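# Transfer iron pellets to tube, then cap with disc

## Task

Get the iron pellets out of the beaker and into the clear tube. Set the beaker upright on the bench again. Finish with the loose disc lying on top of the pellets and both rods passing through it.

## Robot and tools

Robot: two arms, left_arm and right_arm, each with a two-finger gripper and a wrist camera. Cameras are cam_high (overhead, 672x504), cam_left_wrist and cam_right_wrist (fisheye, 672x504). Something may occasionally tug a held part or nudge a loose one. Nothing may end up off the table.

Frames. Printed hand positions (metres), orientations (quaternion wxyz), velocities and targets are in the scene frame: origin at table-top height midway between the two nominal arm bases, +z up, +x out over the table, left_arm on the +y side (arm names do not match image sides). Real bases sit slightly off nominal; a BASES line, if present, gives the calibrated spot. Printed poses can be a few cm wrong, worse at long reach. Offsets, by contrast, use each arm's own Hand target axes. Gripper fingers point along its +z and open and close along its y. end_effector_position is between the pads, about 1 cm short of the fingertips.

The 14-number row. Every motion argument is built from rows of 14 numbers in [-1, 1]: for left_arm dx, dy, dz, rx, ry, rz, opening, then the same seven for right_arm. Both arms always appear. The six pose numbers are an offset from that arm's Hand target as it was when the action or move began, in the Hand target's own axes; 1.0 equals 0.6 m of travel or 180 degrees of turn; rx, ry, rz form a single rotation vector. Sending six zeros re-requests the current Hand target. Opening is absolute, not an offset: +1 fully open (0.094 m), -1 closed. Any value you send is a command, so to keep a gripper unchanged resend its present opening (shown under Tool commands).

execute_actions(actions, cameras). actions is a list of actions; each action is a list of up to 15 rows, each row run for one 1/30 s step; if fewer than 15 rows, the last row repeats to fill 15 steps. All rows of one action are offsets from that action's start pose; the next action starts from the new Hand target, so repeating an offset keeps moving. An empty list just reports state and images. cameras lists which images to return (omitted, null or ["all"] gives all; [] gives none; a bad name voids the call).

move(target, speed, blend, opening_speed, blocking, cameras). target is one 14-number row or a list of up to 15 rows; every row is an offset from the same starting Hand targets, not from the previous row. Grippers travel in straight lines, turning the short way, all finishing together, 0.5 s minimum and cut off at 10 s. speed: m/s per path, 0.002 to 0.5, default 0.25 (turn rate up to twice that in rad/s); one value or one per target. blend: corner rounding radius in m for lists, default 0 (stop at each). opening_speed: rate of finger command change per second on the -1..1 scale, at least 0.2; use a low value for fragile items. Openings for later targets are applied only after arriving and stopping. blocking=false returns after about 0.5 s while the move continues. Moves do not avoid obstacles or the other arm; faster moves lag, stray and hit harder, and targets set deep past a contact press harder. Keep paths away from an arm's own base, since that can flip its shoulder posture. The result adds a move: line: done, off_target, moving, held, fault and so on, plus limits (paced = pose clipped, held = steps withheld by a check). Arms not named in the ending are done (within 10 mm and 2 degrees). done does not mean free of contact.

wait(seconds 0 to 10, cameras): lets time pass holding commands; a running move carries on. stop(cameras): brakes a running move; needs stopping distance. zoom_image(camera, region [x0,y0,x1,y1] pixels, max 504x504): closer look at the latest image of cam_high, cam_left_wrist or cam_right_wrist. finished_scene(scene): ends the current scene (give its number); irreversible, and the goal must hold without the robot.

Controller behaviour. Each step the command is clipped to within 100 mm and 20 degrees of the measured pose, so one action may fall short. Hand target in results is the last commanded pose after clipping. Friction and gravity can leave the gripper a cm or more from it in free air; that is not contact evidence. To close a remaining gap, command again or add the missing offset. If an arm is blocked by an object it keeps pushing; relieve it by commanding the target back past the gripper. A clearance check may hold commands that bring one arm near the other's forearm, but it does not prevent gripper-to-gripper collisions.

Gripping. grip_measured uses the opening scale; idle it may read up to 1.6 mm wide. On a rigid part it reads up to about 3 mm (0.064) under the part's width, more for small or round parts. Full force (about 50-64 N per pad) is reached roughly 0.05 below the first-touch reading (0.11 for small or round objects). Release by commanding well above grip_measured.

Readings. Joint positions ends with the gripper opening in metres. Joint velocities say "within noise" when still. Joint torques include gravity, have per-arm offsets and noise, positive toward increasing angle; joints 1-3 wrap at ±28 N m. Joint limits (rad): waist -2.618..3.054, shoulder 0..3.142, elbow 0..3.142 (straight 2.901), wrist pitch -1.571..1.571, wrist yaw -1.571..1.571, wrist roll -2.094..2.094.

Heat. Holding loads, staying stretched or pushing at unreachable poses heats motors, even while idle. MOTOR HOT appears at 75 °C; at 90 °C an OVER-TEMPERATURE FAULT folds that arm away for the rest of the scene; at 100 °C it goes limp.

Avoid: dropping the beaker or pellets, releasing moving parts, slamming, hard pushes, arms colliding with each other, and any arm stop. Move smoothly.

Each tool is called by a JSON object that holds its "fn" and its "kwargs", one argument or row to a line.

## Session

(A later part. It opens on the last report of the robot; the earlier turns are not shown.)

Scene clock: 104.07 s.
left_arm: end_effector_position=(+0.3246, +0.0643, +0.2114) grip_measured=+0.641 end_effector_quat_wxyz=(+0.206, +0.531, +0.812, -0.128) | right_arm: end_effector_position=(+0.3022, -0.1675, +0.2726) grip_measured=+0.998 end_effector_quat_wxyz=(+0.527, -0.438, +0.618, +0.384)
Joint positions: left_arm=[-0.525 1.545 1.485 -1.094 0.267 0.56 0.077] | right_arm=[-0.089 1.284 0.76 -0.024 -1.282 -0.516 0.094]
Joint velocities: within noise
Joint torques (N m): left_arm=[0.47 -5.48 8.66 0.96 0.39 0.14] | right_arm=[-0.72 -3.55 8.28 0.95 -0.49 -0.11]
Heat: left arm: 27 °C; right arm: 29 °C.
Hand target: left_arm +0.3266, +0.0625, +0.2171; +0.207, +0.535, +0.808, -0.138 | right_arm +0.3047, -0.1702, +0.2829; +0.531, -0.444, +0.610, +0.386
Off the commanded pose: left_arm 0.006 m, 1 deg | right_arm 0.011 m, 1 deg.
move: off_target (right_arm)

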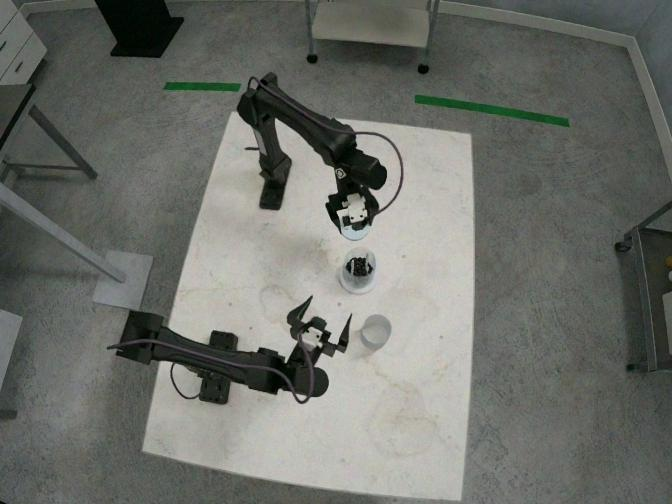

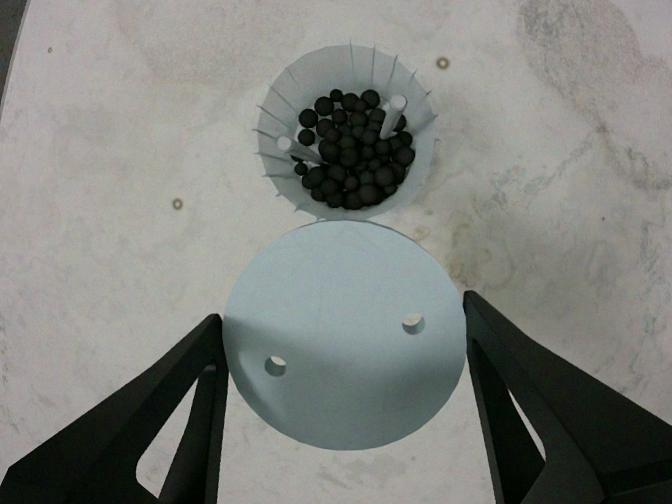

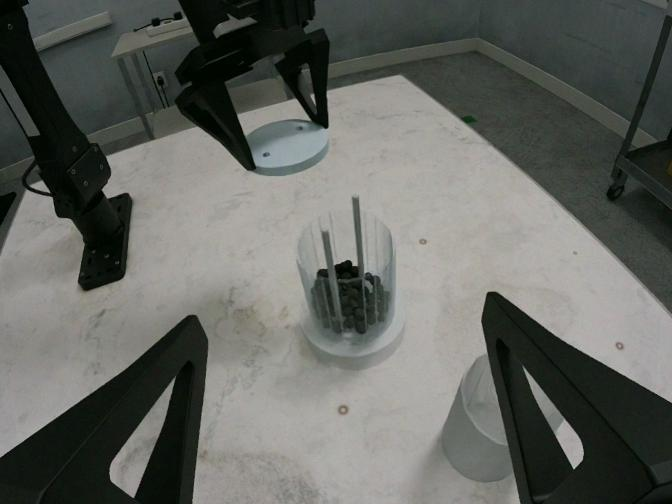

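{"fn": "move", "kwargs": {
  "target": [-0.1067, -0.0022, 0.0797, 0, -0.0167, 0, 0.56, 0, 0, 0, 0, 0, 0, 1],
  "speed": 0.06
}}

{"fn": "zoom_image", "kwargs": {
  "camera": "cam_left_wrist",
  "region": [250, 340, 300, 390]
}}

{"fn": "zoom_image", "kwargs": {
  "camera": "cam_left_wrist",
  "region": [389, 298, 439, 348]
}}

{"fn": "zoom_image", "kwargs": {
  "camera": "cam_right_wrist",
  "region": [240, 120, 440, 320]
}}

Scene clock: 108.43 s.
left_arm: end_effector_position=(+0.3454, -0.0004, +0.1974) grip_measured=+0.641 end_effector_quat_wxyz=(+0.206, +0.537, +0.805, -0.147) | right_arm: end_effector_position=(+0.3022, -0.1675, +0.2726) grip_measured=+0.998 end_effector_quat_wxyz=(+0.527, -0.438, +0.618, +0.384)
Joint positions: left_arm=[-0.635 1.737 1.625 -1.014 0.261 0.464 0.077] | right_arm=[-0.089 1.284 0.76 -0.024 -1.282 -0.516 0.094]
Joint velocities: within noise
Joint torques (N m): left_arm=[-0.66 -7.1 8.73 1.51 0.21 -0.13] | right_arm=[-0.66 -3.59 8.35 0.93 -0.46 -0.1]
Heat: left arm: 27 °C; right arm: 29 °C.
Hand target: left_arm +0.3562, -0.0109, +0.2060; +0.228, +0.531, +0.802, -0.151 | right_arm +0.3047, -0.1702, +0.2829; +0.531, -0.444, +0.610, +0.386
Off the commanded pose: left_arm 0.017 m, 3 deg | right_arm 0.011 m, 1 deg.
move: off_target (left_arm, right_arm)

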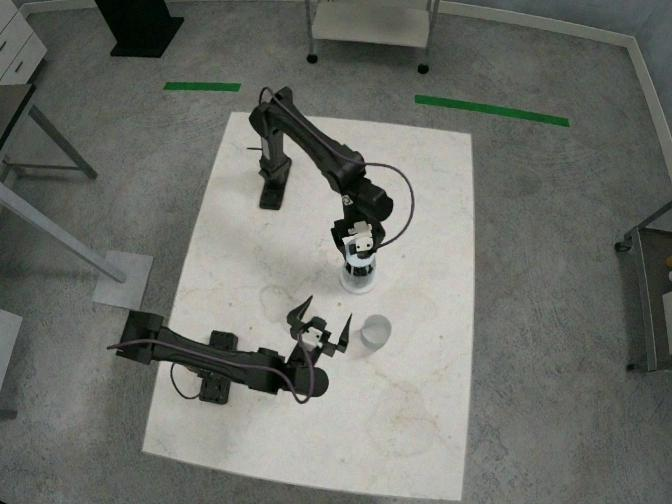

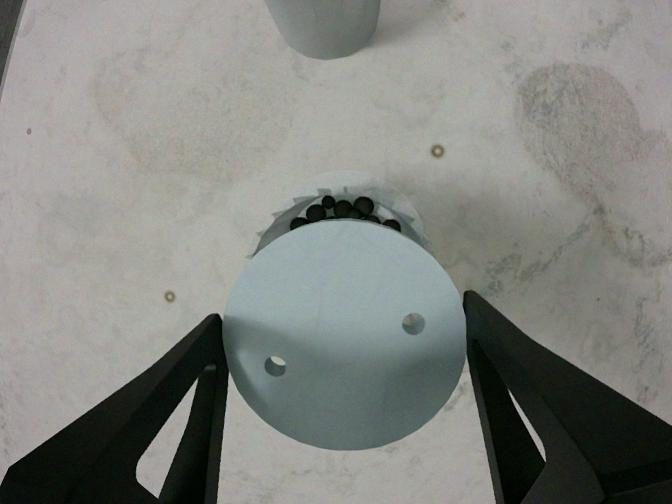

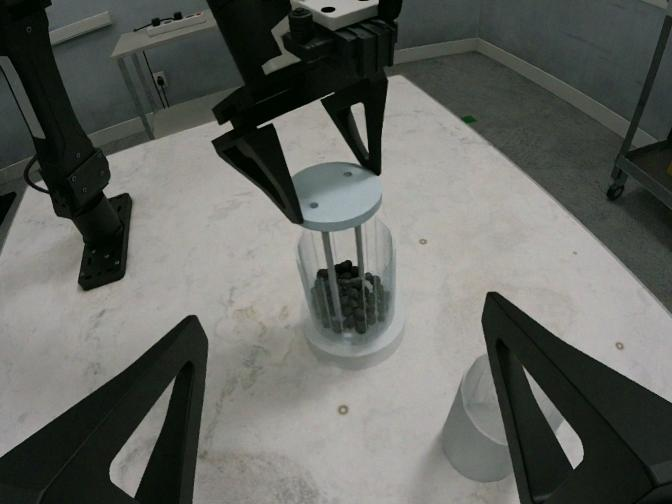

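Scaled by 10.080 from the camera's 672x504 image, which has a finer 960x720 frame.

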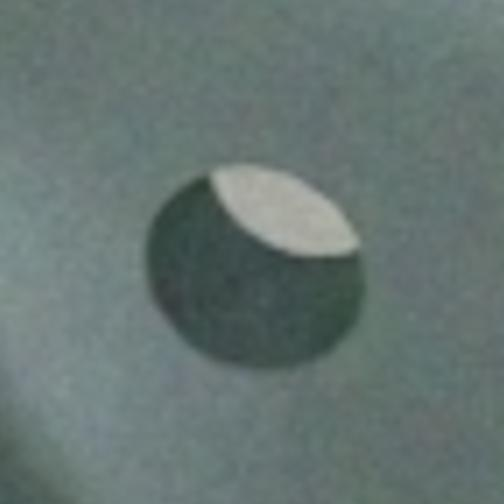

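Scaled by 10.080 from the camera's 672x504 image, which has a finer 960x720 frame.

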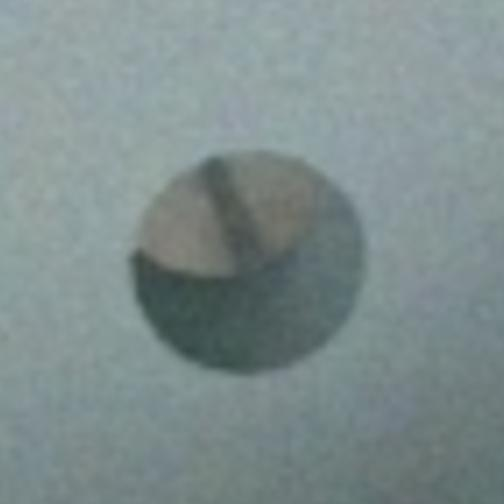

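Scaled by 2.520 from the camera's 672x504 image, which has a finer 960x720 frame.

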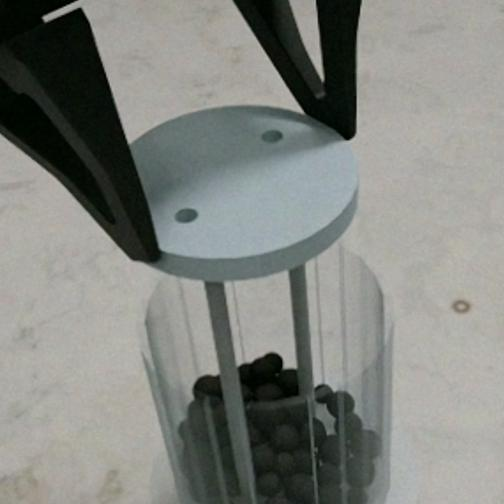

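{"fn": "move", "kwargs": {
  "target": [-0.0062, 0.0042, 0.0077, -0.0091, 0.001, -0.0045, 0.56, 0, 0, 0, 0, 0, 0, 1],
  "speed": 0.04,
  "cameras": ["cam_left_wrist", "cam_right_wrist"]
}}

{"fn": "zoom_image", "kwargs": {
  "camera": "cam_left_wrist",
  "region": [250, 340, 300, 390]
}}

{"fn": "zoom_image", "kwargs": {
  "camera": "cam_left_wrist",
  "region": [389, 298, 439, 348]
}}

{"fn": "zoom_image", "kwargs": {
  "camera": "cam_right_wrist",
  "region": [260, 140, 400, 280]
}}

Scene clock: 114.00 s.
left_arm: end_effector_position=(+0.3508, -0.0029, +0.1954) grip_measured=+0.641 end_effector_quat_wxyz=(+0.211, +0.527, +0.812, -0.135) | right_arm: end_effector_position=(+0.3022, -0.1675, +0.2726) grip_measured=+0.998 end_effector_quat_wxyz=(+0.527, -0.438, +0.618, +0.384)
Joint positions: left_arm=[-0.646 1.747 1.629 -0.996 0.227 0.435 0.077] | right_arm=[-0.089 1.284 0.76 -0.024 -1.282 -0.516 0.094]
Joint velocities: within noise
Joint torques (N m): left_arm=[-0.69 -7.41 9.06 1.49 0.11 -0.07] | right_arm=[-0.73 -3.51 8.23 0.95 -0.49 -0.1]
Heat: left arm: 27 °C; right arm: 28 °C.
Hand target: left_arm +0.3607, -0.0151, +0.2040; +0.233, +0.522, +0.808, -0.141 | right_arm +0.3047, -0.1702, +0.2829; +0.531, -0.444, +0.610, +0.386
Off the commanded pose: left_arm 0.018 m, 3 deg | right_arm 0.011 m, 1 deg.
move: off_target (left_arm, right_arm)
Images, in order (width x height): cam_left_wrist 672x504, cam_right_wrist 672x504.

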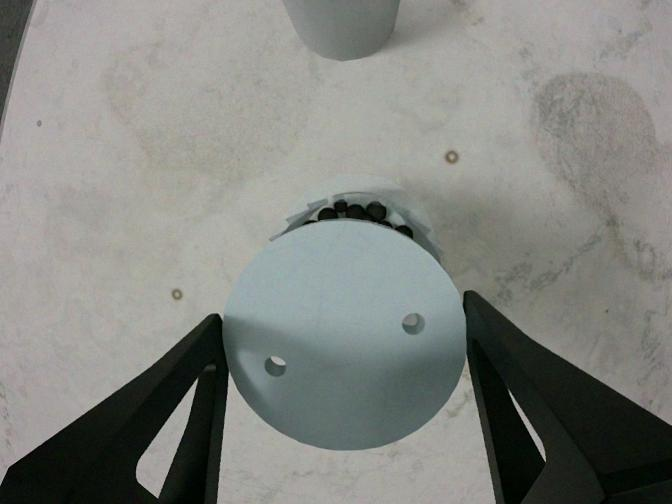

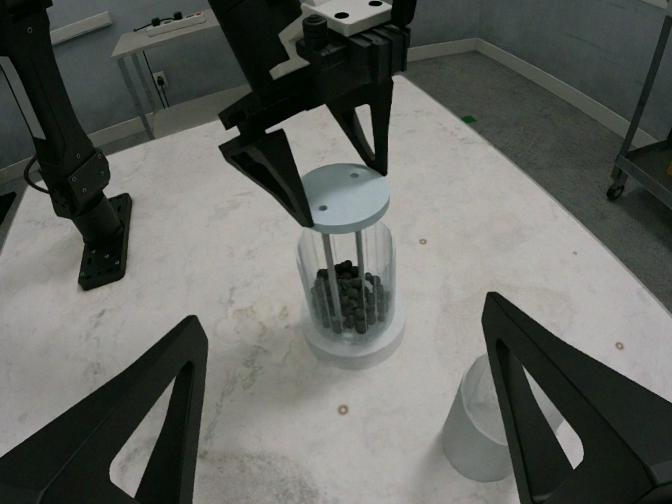

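Scaled by 10.080 from the camera's 672x504 image, which has a finer 960x720 frame.

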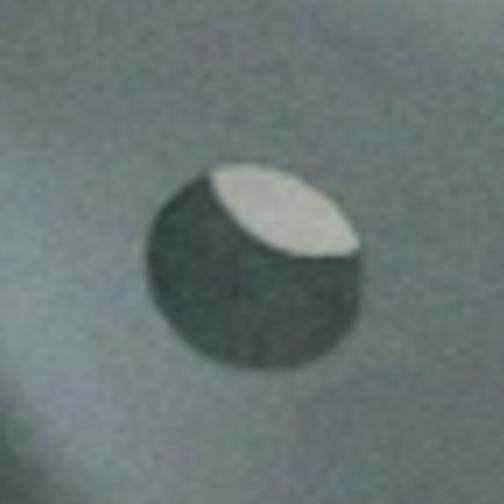

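Scaled by 10.080 from the camera's 672x504 image, which has a finer 960x720 frame.

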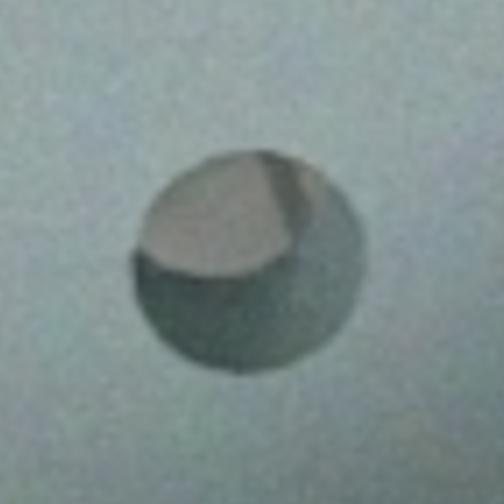

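Scaled by 3.600 from the camera's 672x504 image, which has a finer 960x720 frame.

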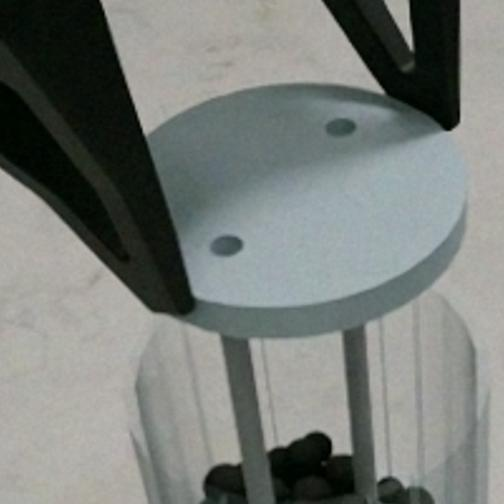

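{"fn": "move", "kwargs": {
  "target": [0.0135, -0.0035, 0.025, 0, 0, 0, 0.56, 0, 0, 0, 0, 0, 0, 1],
  "speed": 0.03,
  "cameras": ["cam_left_wrist", "cam_right_wrist"]
}}

{"fn": "zoom_image", "kwargs": {
  "camera": "cam_left_wrist",
  "region": [250, 340, 300, 390]
}}

{"fn": "zoom_image", "kwargs": {
  "camera": "cam_left_wrist",
  "region": [389, 298, 439, 348]
}}

{"fn": "zoom_image", "kwargs": {
  "camera": "cam_right_wrist",
  "region": [260, 140, 400, 280]
}}

Scene clock: 117.27 s.
left_arm: end_effector_position=(+0.3571, -0.0071, +0.1879) grip_measured=+0.641 end_effector_quat_wxyz=(+0.224, +0.524, +0.810, -0.135) | right_arm: end_effector_position=(+0.3022, -0.1675, +0.2726) grip_measured=+0.998 end_effector_quat_wxyz=(+0.527, -0.438, +0.618, +0.384)
Joint positions: left_arm=[-0.646 1.749 1.589 -0.927 0.224 0.431 0.077] | right_arm=[-0.089 1.284 0.76 -0.024 -1.282 -0.516 0.094]
Joint velocities: within noise
Joint torques (N m): left_arm=[-1.06 -8.01 6.2 1.52 0.14 -0.13] | right_arm=[-0.65 -3.54 8.2 0.96 -0.47 -0.11]
Heat: left arm: 27 °C; right arm: 28 °C.
Hand target: left_arm +0.3595, -0.0167, +0.1870; +0.233, +0.522, +0.808, -0.141 | right_arm +0.3047, -0.1702, +0.2829; +0.531, -0.444, +0.610, +0.386
Off the commanded pose: left_arm 0.010 m, 1 deg | right_arm 0.011 m, 1 deg.
move: off_target (right_arm)
Images, in order (width x height): cam_left_wrist 672x504, cam_right_wrist 672x504.

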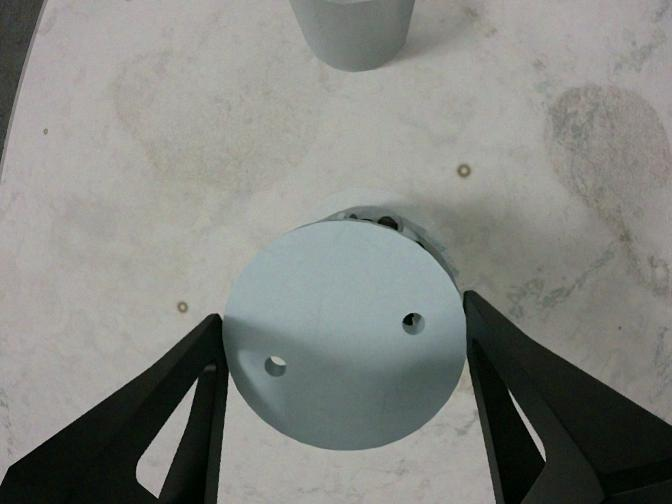

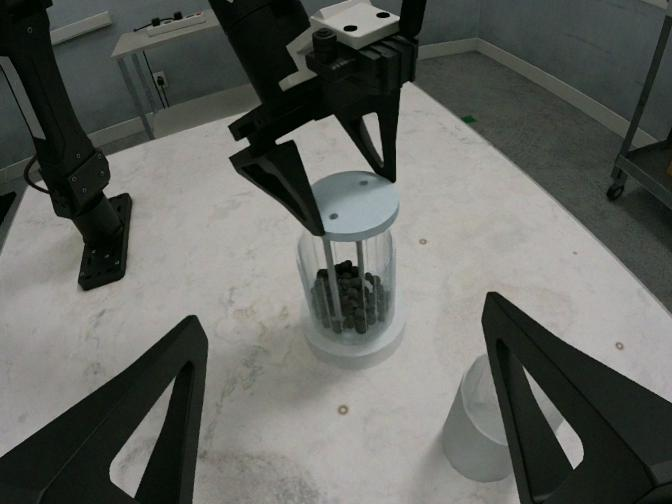

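Scaled by 10.080 from the camera's 672x504 image, which has a finer 960x720 frame.

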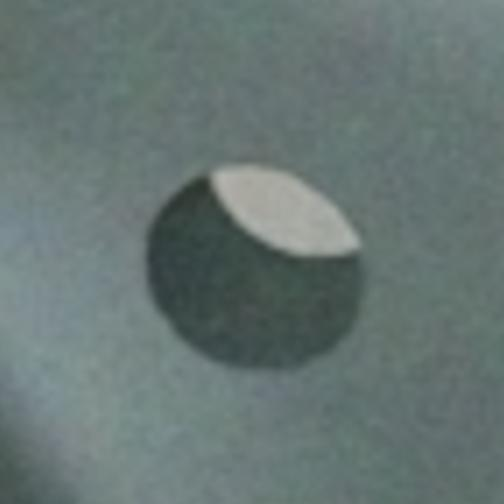

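Scaled by 10.080 from the camera's 672x504 image, which has a finer 960x720 frame.

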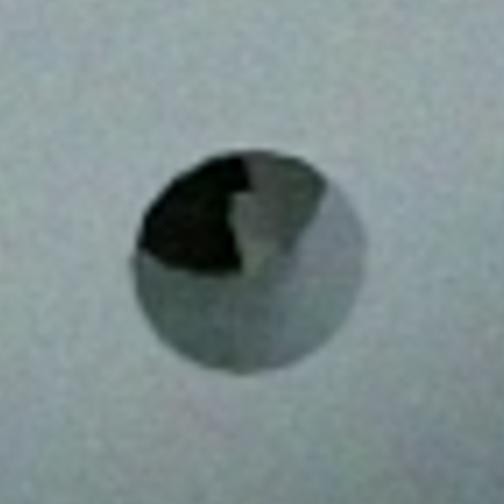

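Scaled by 3.600 from the camera's 672x504 image, which has a finer 960x720 frame.

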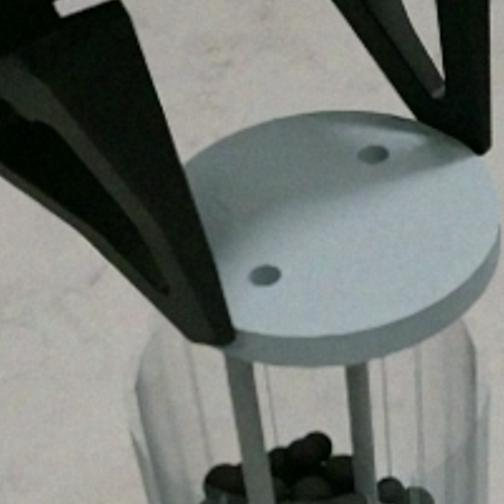

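{"fn": "move", "kwargs": {
  "target": [0.0112, -0.0097, 0.001, 0.0052, 0.0139, 0.0003, 0.56, 0, 0, 0, 0, 0, 0, 1],
  "speed": 0.03,
  "cameras": ["cam_left_wrist", "cam_right_wrist"]
}}

{"fn": "zoom_image", "kwargs": {
  "camera": "cam_left_wrist",
  "region": [250, 340, 300, 390]
}}

{"fn": "zoom_image", "kwargs": {
  "camera": "cam_left_wrist",
  "region": [389, 298, 439, 348]
}}

{"fn": "zoom_image", "kwargs": {
  "camera": "cam_right_wrist",
  "region": [260, 140, 400, 280]
}}

Scene clock: 122.47 s.
left_arm: end_effector_position=(+0.3553, -0.0091, +0.1876) grip_measured=+0.641 end_effector_quat_wxyz=(+0.224, +0.527, +0.809, -0.133) | right_arm: end_effector_position=(+0.3022, -0.1675, +0.2726) grip_measured=+0.998 end_effector_quat_wxyz=(+0.527, -0.438, +0.618, +0.384)
Joint positions: left_arm=[-0.655 1.749 1.589 -0.927 0.216 0.429 0.077] | right_arm=[-0.089 1.284 0.76 -0.024 -1.282 -0.516 0.094]
Joint velocities: within noise
Joint torques (N m): left_arm=[-1.21 -6.99 7.83 1.08 0.14 -0.11] | right_arm=[-0.57 -3.55 8.28 0.92 -0.48 -0.08]
Heat: left arm: 27 °C; right arm: 28 °C.
Hand target: left_arm +0.3520, -0.0142, +0.1829; +0.212, +0.527, +0.812, -0.136 | right_arm +0.3047, -0.1702, +0.2829; +0.531, -0.444, +0.610, +0.386
Off the commanded pose: left_arm 0.008 m, 1 deg | right_arm 0.011 m, 1 deg.
move: off_target (right_arm)
Images, in order (width x height): cam_left_wrist 672x504, cam_right_wrist 672x504.

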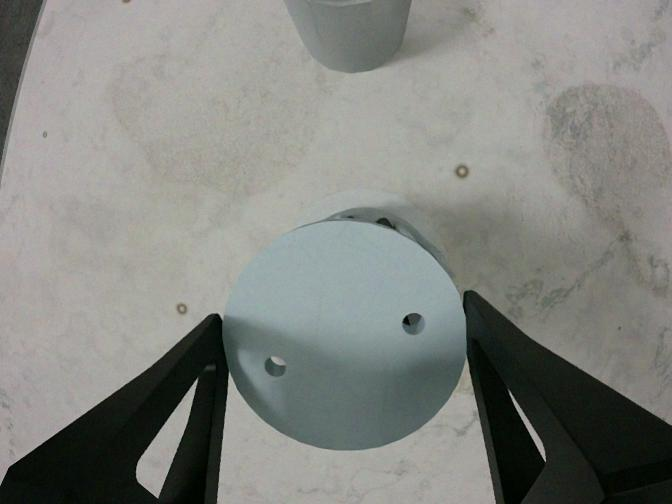

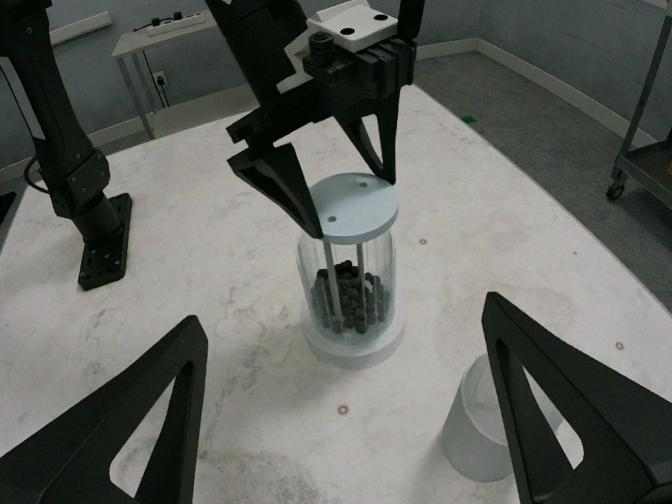

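Scaled by 10.080 from the camera's 672x504 image, which has a finer 960x720 frame.

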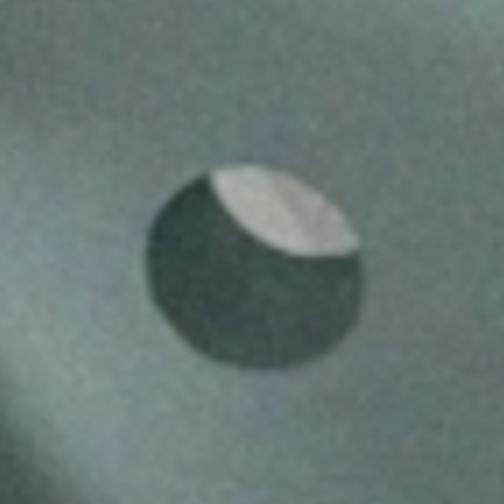

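Scaled by 10.080 from the camera's 672x504 image, which has a finer 960x720 frame.

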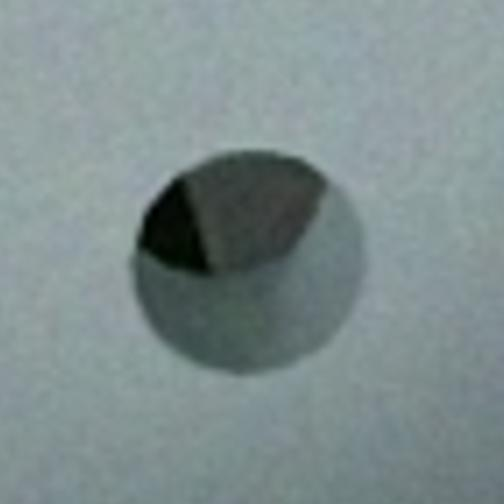

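Scaled by 3.600 from the camera's 672x504 image, which has a finer 960x720 frame.

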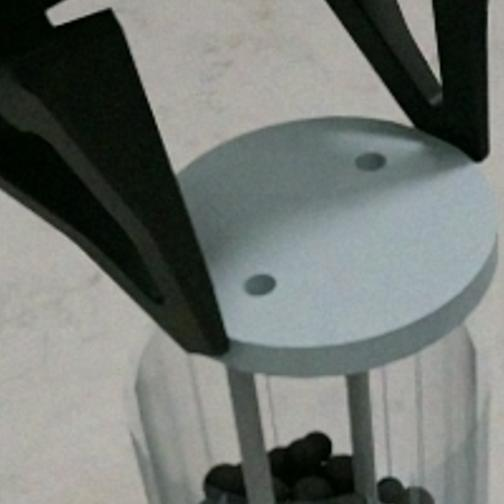

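{"fn": "move", "kwargs": {
  "target": [0.0105, -0.0037, 0.0005, 0.0049, 0.0111, -0.0027, 0.56, 0, 0, 0, 0, 0, 0, 1],
  "speed": 0.03,
  "cameras": ["cam_left_wrist", "cam_right_wrist"]
}}

Scene clock: 125.53 s.
left_arm: end_effector_position=(+0.3533, -0.0075, +0.1842) grip_measured=+0.641 end_effector_quat_wxyz=(+0.213, +0.527, +0.812, -0.132) | right_arm: end_effector_position=(+0.3022, -0.1675, +0.2726) grip_measured=+0.998 end_effector_quat_wxyz=(+0.527, -0.438, +0.618, +0.384)
Joint positions: left_arm=[-0.655 1.758 1.597 -0.949 0.216 0.428 0.077] | right_arm=[-0.089 1.284 0.76 -0.024 -1.282 -0.516 0.094]
Joint velocities: within noise
Joint torques (N m): left_arm=[-0.73 -6.74 8.42 0.83 0.12 -0.13] | right_arm=[-0.66 -3.52 8.29 0.95 -0.5 -0.11]
Heat: left arm: 27 °C; right arm: 28 °C.
Hand target: left_arm +0.3478, -0.0102, +0.1795; +0.193, +0.528, +0.816, -0.134 | right_arm +0.3047, -0.1702, +0.2829; +0.531, -0.444, +0.610, +0.386
Off the commanded pose: left_arm 0.008 m, 2 deg | right_arm 0.011 m, 1 deg.
move: off_target (right_arm)
Images, in order (width x height): cam_left_wrist 672x504, cam_right_wrist 672x504.

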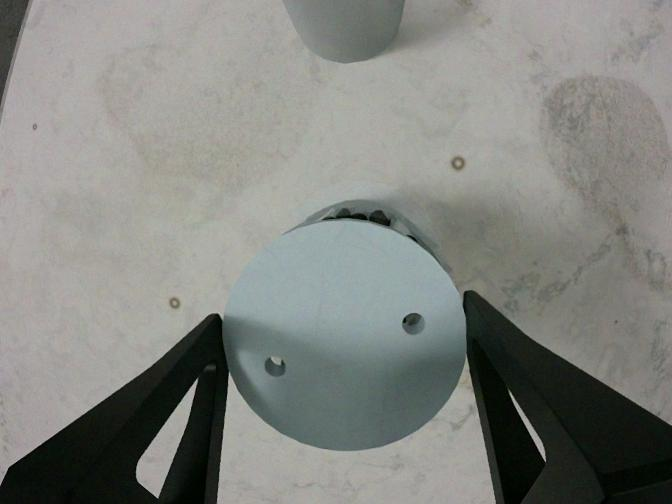

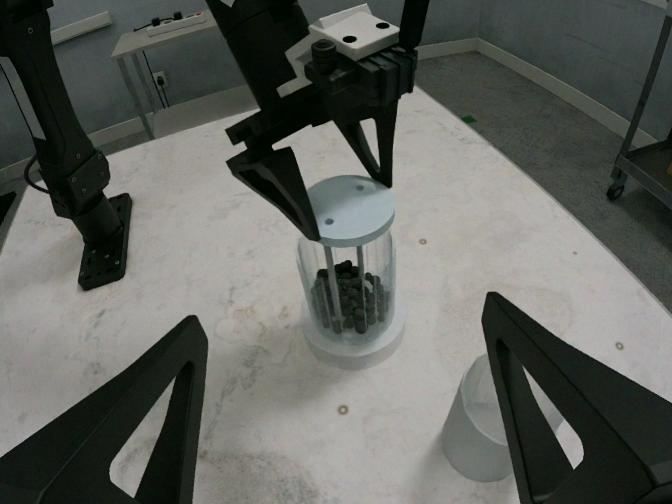

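{"fn": "move", "kwargs": {
  "target": [-0.0127, 0.0023, -0.0148, 0, -0.0095, 0, 0.56, 0, 0, 0, 0, 0, 0, 1],
  "speed": 0.03,
  "cameras": ["cam_left_wrist"]
}}

Scene clock: 130.57 s.
left_arm: end_effector_position=(+0.3517, -0.0062, +0.1873) grip_measured=+0.641 end_effector_quat_wxyz=(+0.209, +0.527, +0.813, -0.132) | right_arm: end_effector_position=(+0.3022, -0.1675, +0.2726) grip_measured=+0.998 end_effector_quat_wxyz=(+0.527, -0.438, +0.618, +0.384)
Joint positions: left_arm=[-0.655 1.758 1.612 -0.972 0.216 0.428 0.077] | right_arm=[-0.089 1.284 0.76 -0.024 -1.282 -0.516 0.094]
Joint velocities: within noise
Joint torques (N m): left_arm=[-0.1 -7.53 8.85 1 0.26 -0.09] | right_arm=[-0.68 -3.45 8.28 0.96 -0.48 -0.12]
Heat: left arm: 27 °C; right arm: 28 °C.
Hand target: left_arm +0.3503, -0.0121, +0.1909; +0.205, +0.526, +0.813, -0.142 | right_arm +0.3047, -0.1702, +0.2829; +0.531, -0.444, +0.610, +0.386
Off the commanded pose: left_arm 0.007 m, 1 deg | right_arm 0.011 m, 1 deg.
move: off_target (right_arm)
Images, in order (width x height): cam_left_wrist 672x504.

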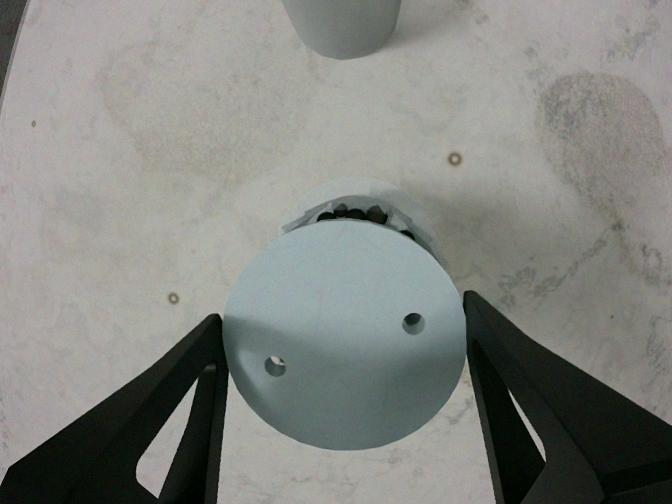

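{"fn": "move", "kwargs": {
  "target": [0.0203, -0.0042, 0.0148, 0, 0.0127, 0, 0.56, 0, 0, 0, 0, 0, 0, 1],
  "speed": 0.02,
  "cameras": ["cam_left_wrist", "cam_right_wrist"]
}}

{"fn": "zoom_image", "kwargs": {
  "camera": "cam_left_wrist",
  "region": [254, 345, 296, 387]
}}

{"fn": "zoom_image", "kwargs": {
  "camera": "cam_left_wrist",
  "region": [393, 302, 435, 344]
}}

{"fn": "zoom_image", "kwargs": {
  "camera": "cam_right_wrist",
  "region": [260, 140, 400, 280]
}}

Scene clock: 134.07 s.
left_arm: end_effector_position=(+0.3515, -0.0054, +0.1868) grip_measured=+0.641 end_effector_quat_wxyz=(+0.208, +0.527, +0.814, -0.130) | right_arm: end_effector_position=(+0.3022, -0.1675, +0.2726) grip_measured=+0.998 end_effector_quat_wxyz=(+0.527, -0.438, +0.618, +0.384)
Joint positions: left_arm=[-0.655 1.758 1.612 -0.975 0.213 0.428 0.077] | right_arm=[-0.089 1.284 0.76 -0.024 -1.282 -0.516 0.094]
Joint velocities: within noise
Joint torques (N m): left_arm=[-0.94 -7.46 6.28 1.01 0.11 -0.1] | right_arm=[-0.51 -3.67 8.13 0.93 -0.5 -0.09]
Heat: left arm: 27 °C; right arm: 28 °C.
Hand target: left_arm +0.3452, -0.0073, +0.1773; +0.189, +0.529, +0.817, -0.131 | right_arm +0.3047, -0.1702, +0.2829; +0.531, -0.444, +0.610, +0.386
Off the commanded pose: left_arm 0.012 m, 2 deg | right_arm 0.011 m, 1 deg.
move: off_target (left_arm, right_arm)
Images, in order (width x height): cam_left_wrist 672x504, cam_right_wrist 672x504.

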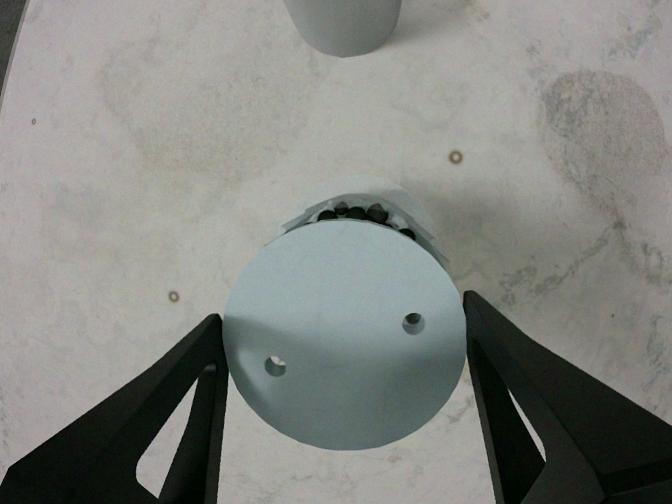

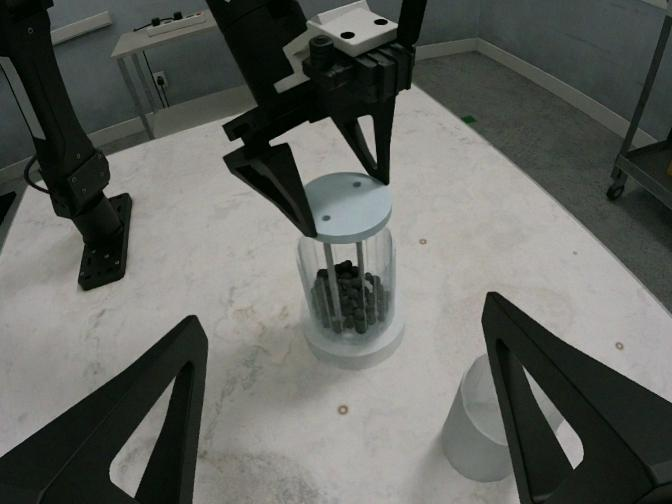

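Scaled by 12.000 from the camera's 672x504 image, which has a finer 960x720 frame.

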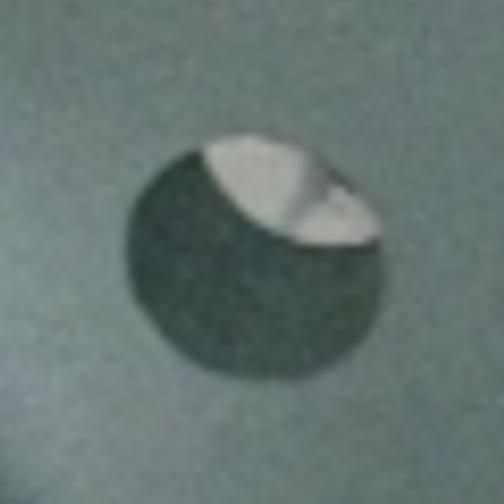

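Scaled by 12.000 from the camera's 672x504 image, which has a finer 960x720 frame.

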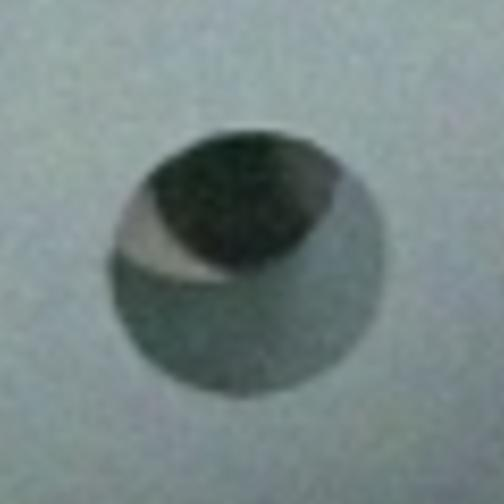

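Scaled by 3.600 from the camera's 672x504 image, which has a finer 960x720 frame.

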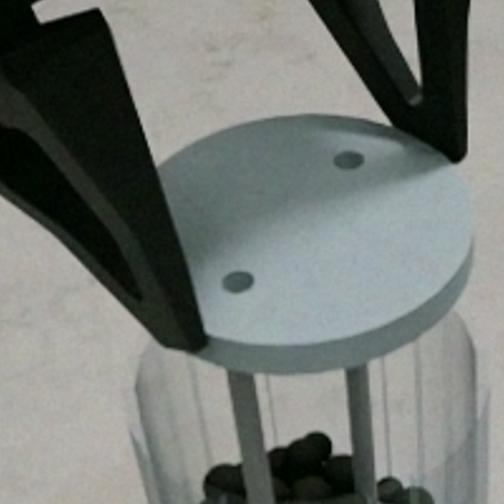

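{"fn": "move", "kwargs": {
  "target": [0.0048,-0.002,0.0043,0,0.0033,0,0.56,0,0,0,0,0,0,1],
  "speed": 0.02
}}

Scene clock: 138.63 s.
left_arm: end_effector_position=(+0.3495, -0.0049, +0.1833) grip_measured=+0.641 end_effector_quat_wxyz=(+0.204, +0.528, +0.814, -0.127) | right_arm: end_effector_position=(+0.3022, -0.1675, +0.2726) grip_measured=+0.998 end_effector_quat_wxyz=(+0.527, -0.438, +0.618, +0.384)
Joint positions: left_arm=[-0.66 1.758 1.603 -0.975 0.207 0.428 0.077] | right_arm=[-0.089 1.284 0.76 -0.024 -1.282 -0.516 0.094]
Joint velocities: within noise
Joint torques (N m): left_arm=[-0.85 -7.19 6.11 1.02 0.15 -0.07] | right_arm=[-0.66 -3.45 8.17 0.92 -0.48 -0.11]
Heat: left arm: 27 °C; right arm: 28 °C.
Hand target: left_arm +0.3435, -0.0066, +0.1737; +0.184, +0.529, +0.818, -0.128 | right_arm +0.3047, -0.1702, +0.2829; +0.531, -0.444, +0.610, +0.386
Off the commanded pose: left_arm 0.011 m, 2 deg | right_arm 0.011 m, 1 deg.
move: off_target (left_arm, right_arm)

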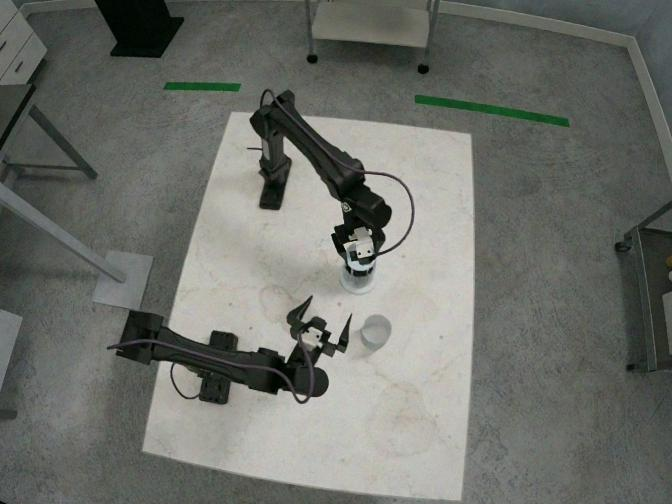

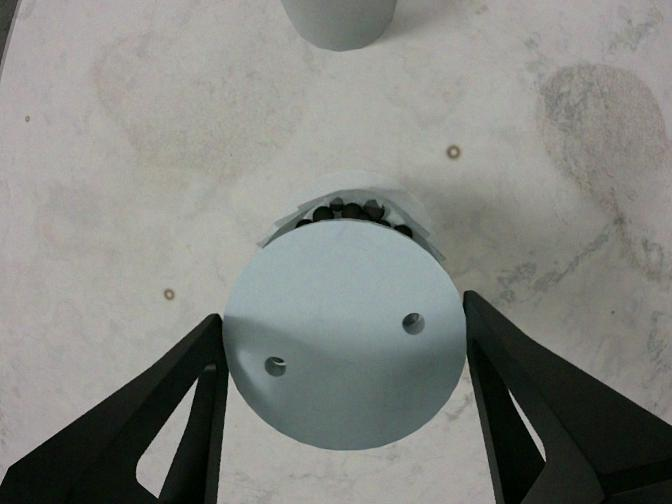

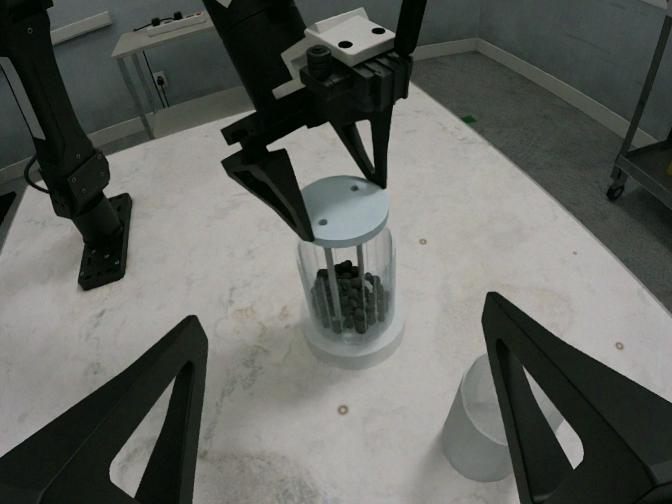

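{"fn": "zoom_image", "kwargs": {
  "camera": "cam_left_wrist",
  "region": [254, 345, 296, 387]
}}

{"fn": "zoom_image", "kwargs": {
  "camera": "cam_left_wrist",
  "region": [393, 302, 435, 344]
}}

{"fn": "zoom_image", "kwargs": {
  "camera": "cam_right_wrist",
  "region": [260, 140, 430, 310]
}}

Scaled by 12.000 from the camera's 672x504 image, which has a finer 960x720 frame.

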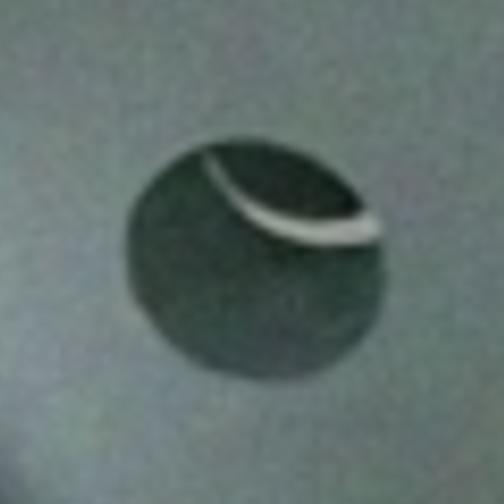

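Scaled by 12.000 from the camera's 672x504 image, which has a finer 960x720 frame.

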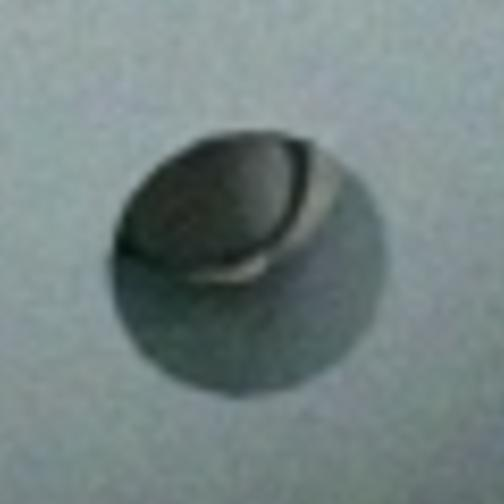

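Scaled by 2.965 from the camera's 672x504 image, which has a finer 960x720 frame.

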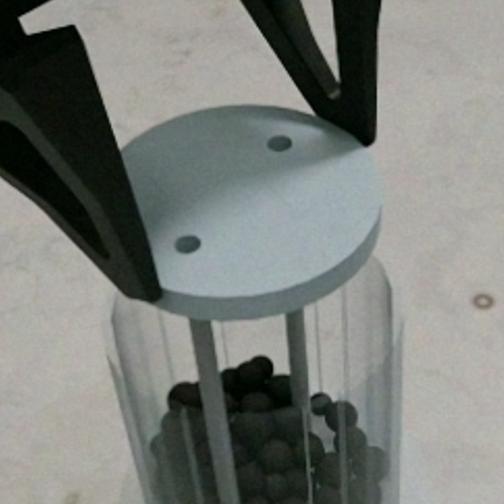

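{"fn": "move", "kwargs": {
  "target": [-0.0157,0.0055,-0.001,-0.0047,-0.0128,0.0025,0.56,0,0,0,0,0,0,1],
  "speed": 0.02,
  "cameras": []
}}

Scene clock: 145.57 s.
left_arm: end_effector_position=(+0.3493, -0.0047, +0.1824) grip_measured=+0.641 end_effector_quat_wxyz=(+0.203, +0.528, +0.815, -0.127) | right_arm: end_effector_position=(+0.3022, -0.1675, +0.2726) grip_measured=+0.998 end_effector_quat_wxyz=(+0.527, -0.438, +0.618, +0.384)
Joint positions: left_arm=[-0.66 1.758 1.6 -0.973 0.207 0.428 0.077] | right_arm=[-0.089 1.284 0.76 -0.024 -1.282 -0.516 0.094]
Joint velocities: within noise
Joint torques (N m): left_arm=[-0.99 -7.73 6.24 1.4 0.17 -0.05] | right_arm=[-0.58 -3.56 8.2 0.94 -0.48 -0.11]
Heat: left arm: 27 °C; right arm: 28 °C.
Hand target: left_arm +0.3499, -0.0127, +0.1783; +0.205, +0.528, +0.813, -0.132 | right_arm +0.3047, -0.1702, +0.2829; +0.531, -0.444, +0.610, +0.386
Off the commanded pose: left_arm 0.009 m, 1 deg | right_arm 0.011 m, 1 deg.
move: off_target (right_arm)
No camera images: "cameras" was empty.

{"fn": "move", "kwargs": {
  "target": [-0.0082,0.0034,0.0014,-0.0026,-0.0071,0.0014,0.56,0,0,0,0,0,0,1],
  "speed": 0.02,
  "cameras": ["cam_left_wrist","cam_right_wrist"]
}}

{"fn": "zoom_image", "kwargs": {
  "camera": "cam_left_wrist",
  "region": [254, 345, 296, 387]
}}

{"fn": "zoom_image", "kwargs": {
  "camera": "cam_left_wrist",
  "region": [393, 302, 435, 344]
}}

{"fn": "zoom_image", "kwargs": {
  "camera": "cam_right_wrist",
  "region": [290, 160, 400, 270]
}}

Scene clock: 148.37 s.
left_arm: end_effector_position=(+0.3494, -0.0048, +0.1805) grip_measured=+0.641 end_effector_quat_wxyz=(+0.203, +0.528, +0.815, -0.127) | right_arm: end_effector_position=(+0.3022, -0.1675, +0.2726) grip_measured=+0.998 end_effector_quat_wxyz=(+0.527, -0.438, +0.618, +0.384)
Joint positions: left_arm=[-0.66 1.758 1.592 -0.965 0.207 0.428 0.077] | right_arm=[-0.089 1.284 0.76 -0.024 -1.282 -0.516 0.094]
Joint velocities: within noise
Joint torques (N m): left_arm=[-0.87 -7.98 6.08 1.63 0.21 -0.15] | right_arm=[-0.58 -3.52 8.18 0.91 -0.49 -0.08]
Heat: left arm: 27 °C; right arm: 28 °C.
Hand target: left_arm +0.3537, -0.0162, +0.1799; +0.217, +0.528, +0.810, -0.134 | right_arm +0.3047, -0.1702, +0.2829; +0.531, -0.444, +0.610, +0.386
Off the commanded pose: left_arm 0.012 m, 2 deg | right_arm 0.011 m, 1 deg.
move: off_target (left_arm, right_arm)
Images, in order (width x height): cam_left_wrist 672x504, cam_right_wrist 672x504.

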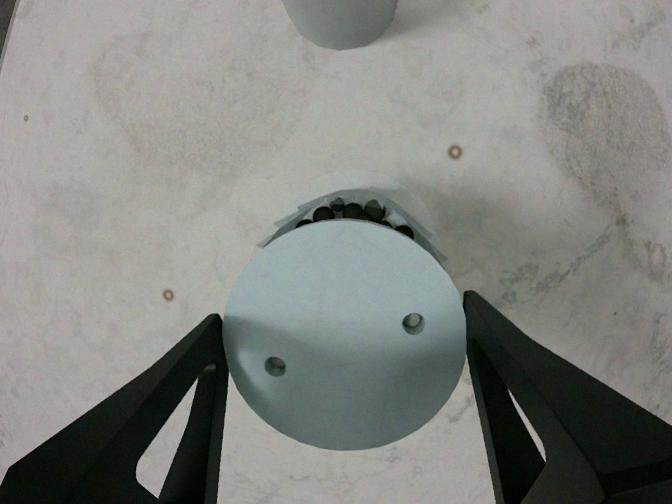

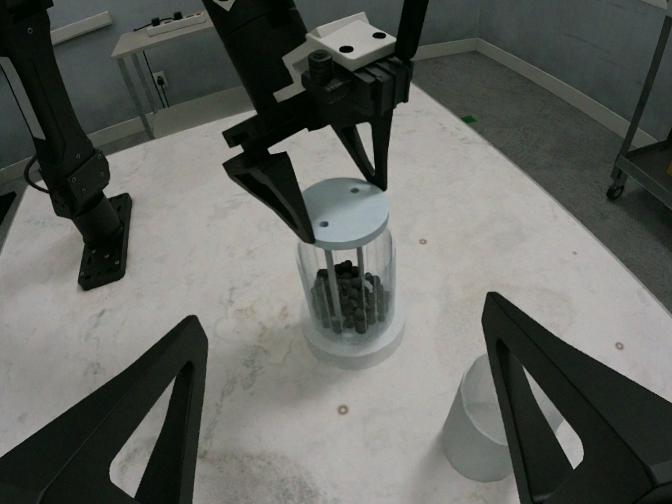

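Scaled by 12.000 from the camera's 672x504 image, which has a finer 960x720 frame.

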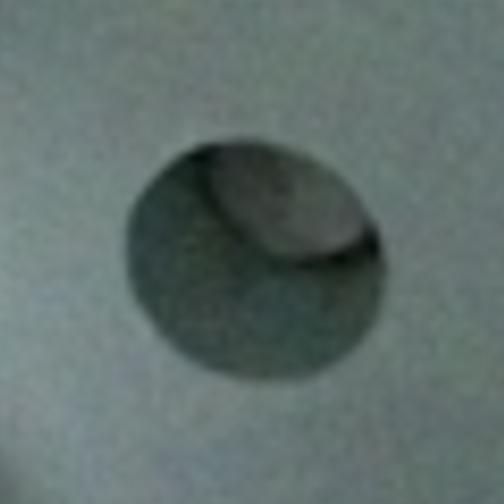

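Scaled by 12.000 from the camera's 672x504 image, which has a finer 960x720 frame.

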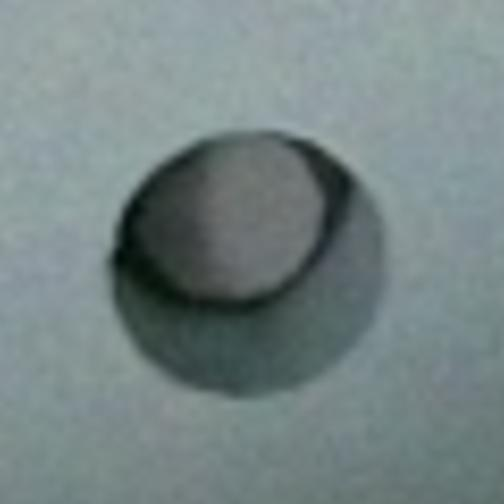

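Scaled by 4.582 from the camera's 672x504 image, which has a finer 960x720 frame.

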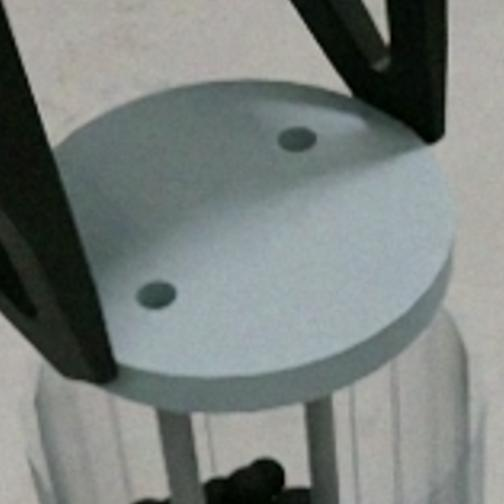

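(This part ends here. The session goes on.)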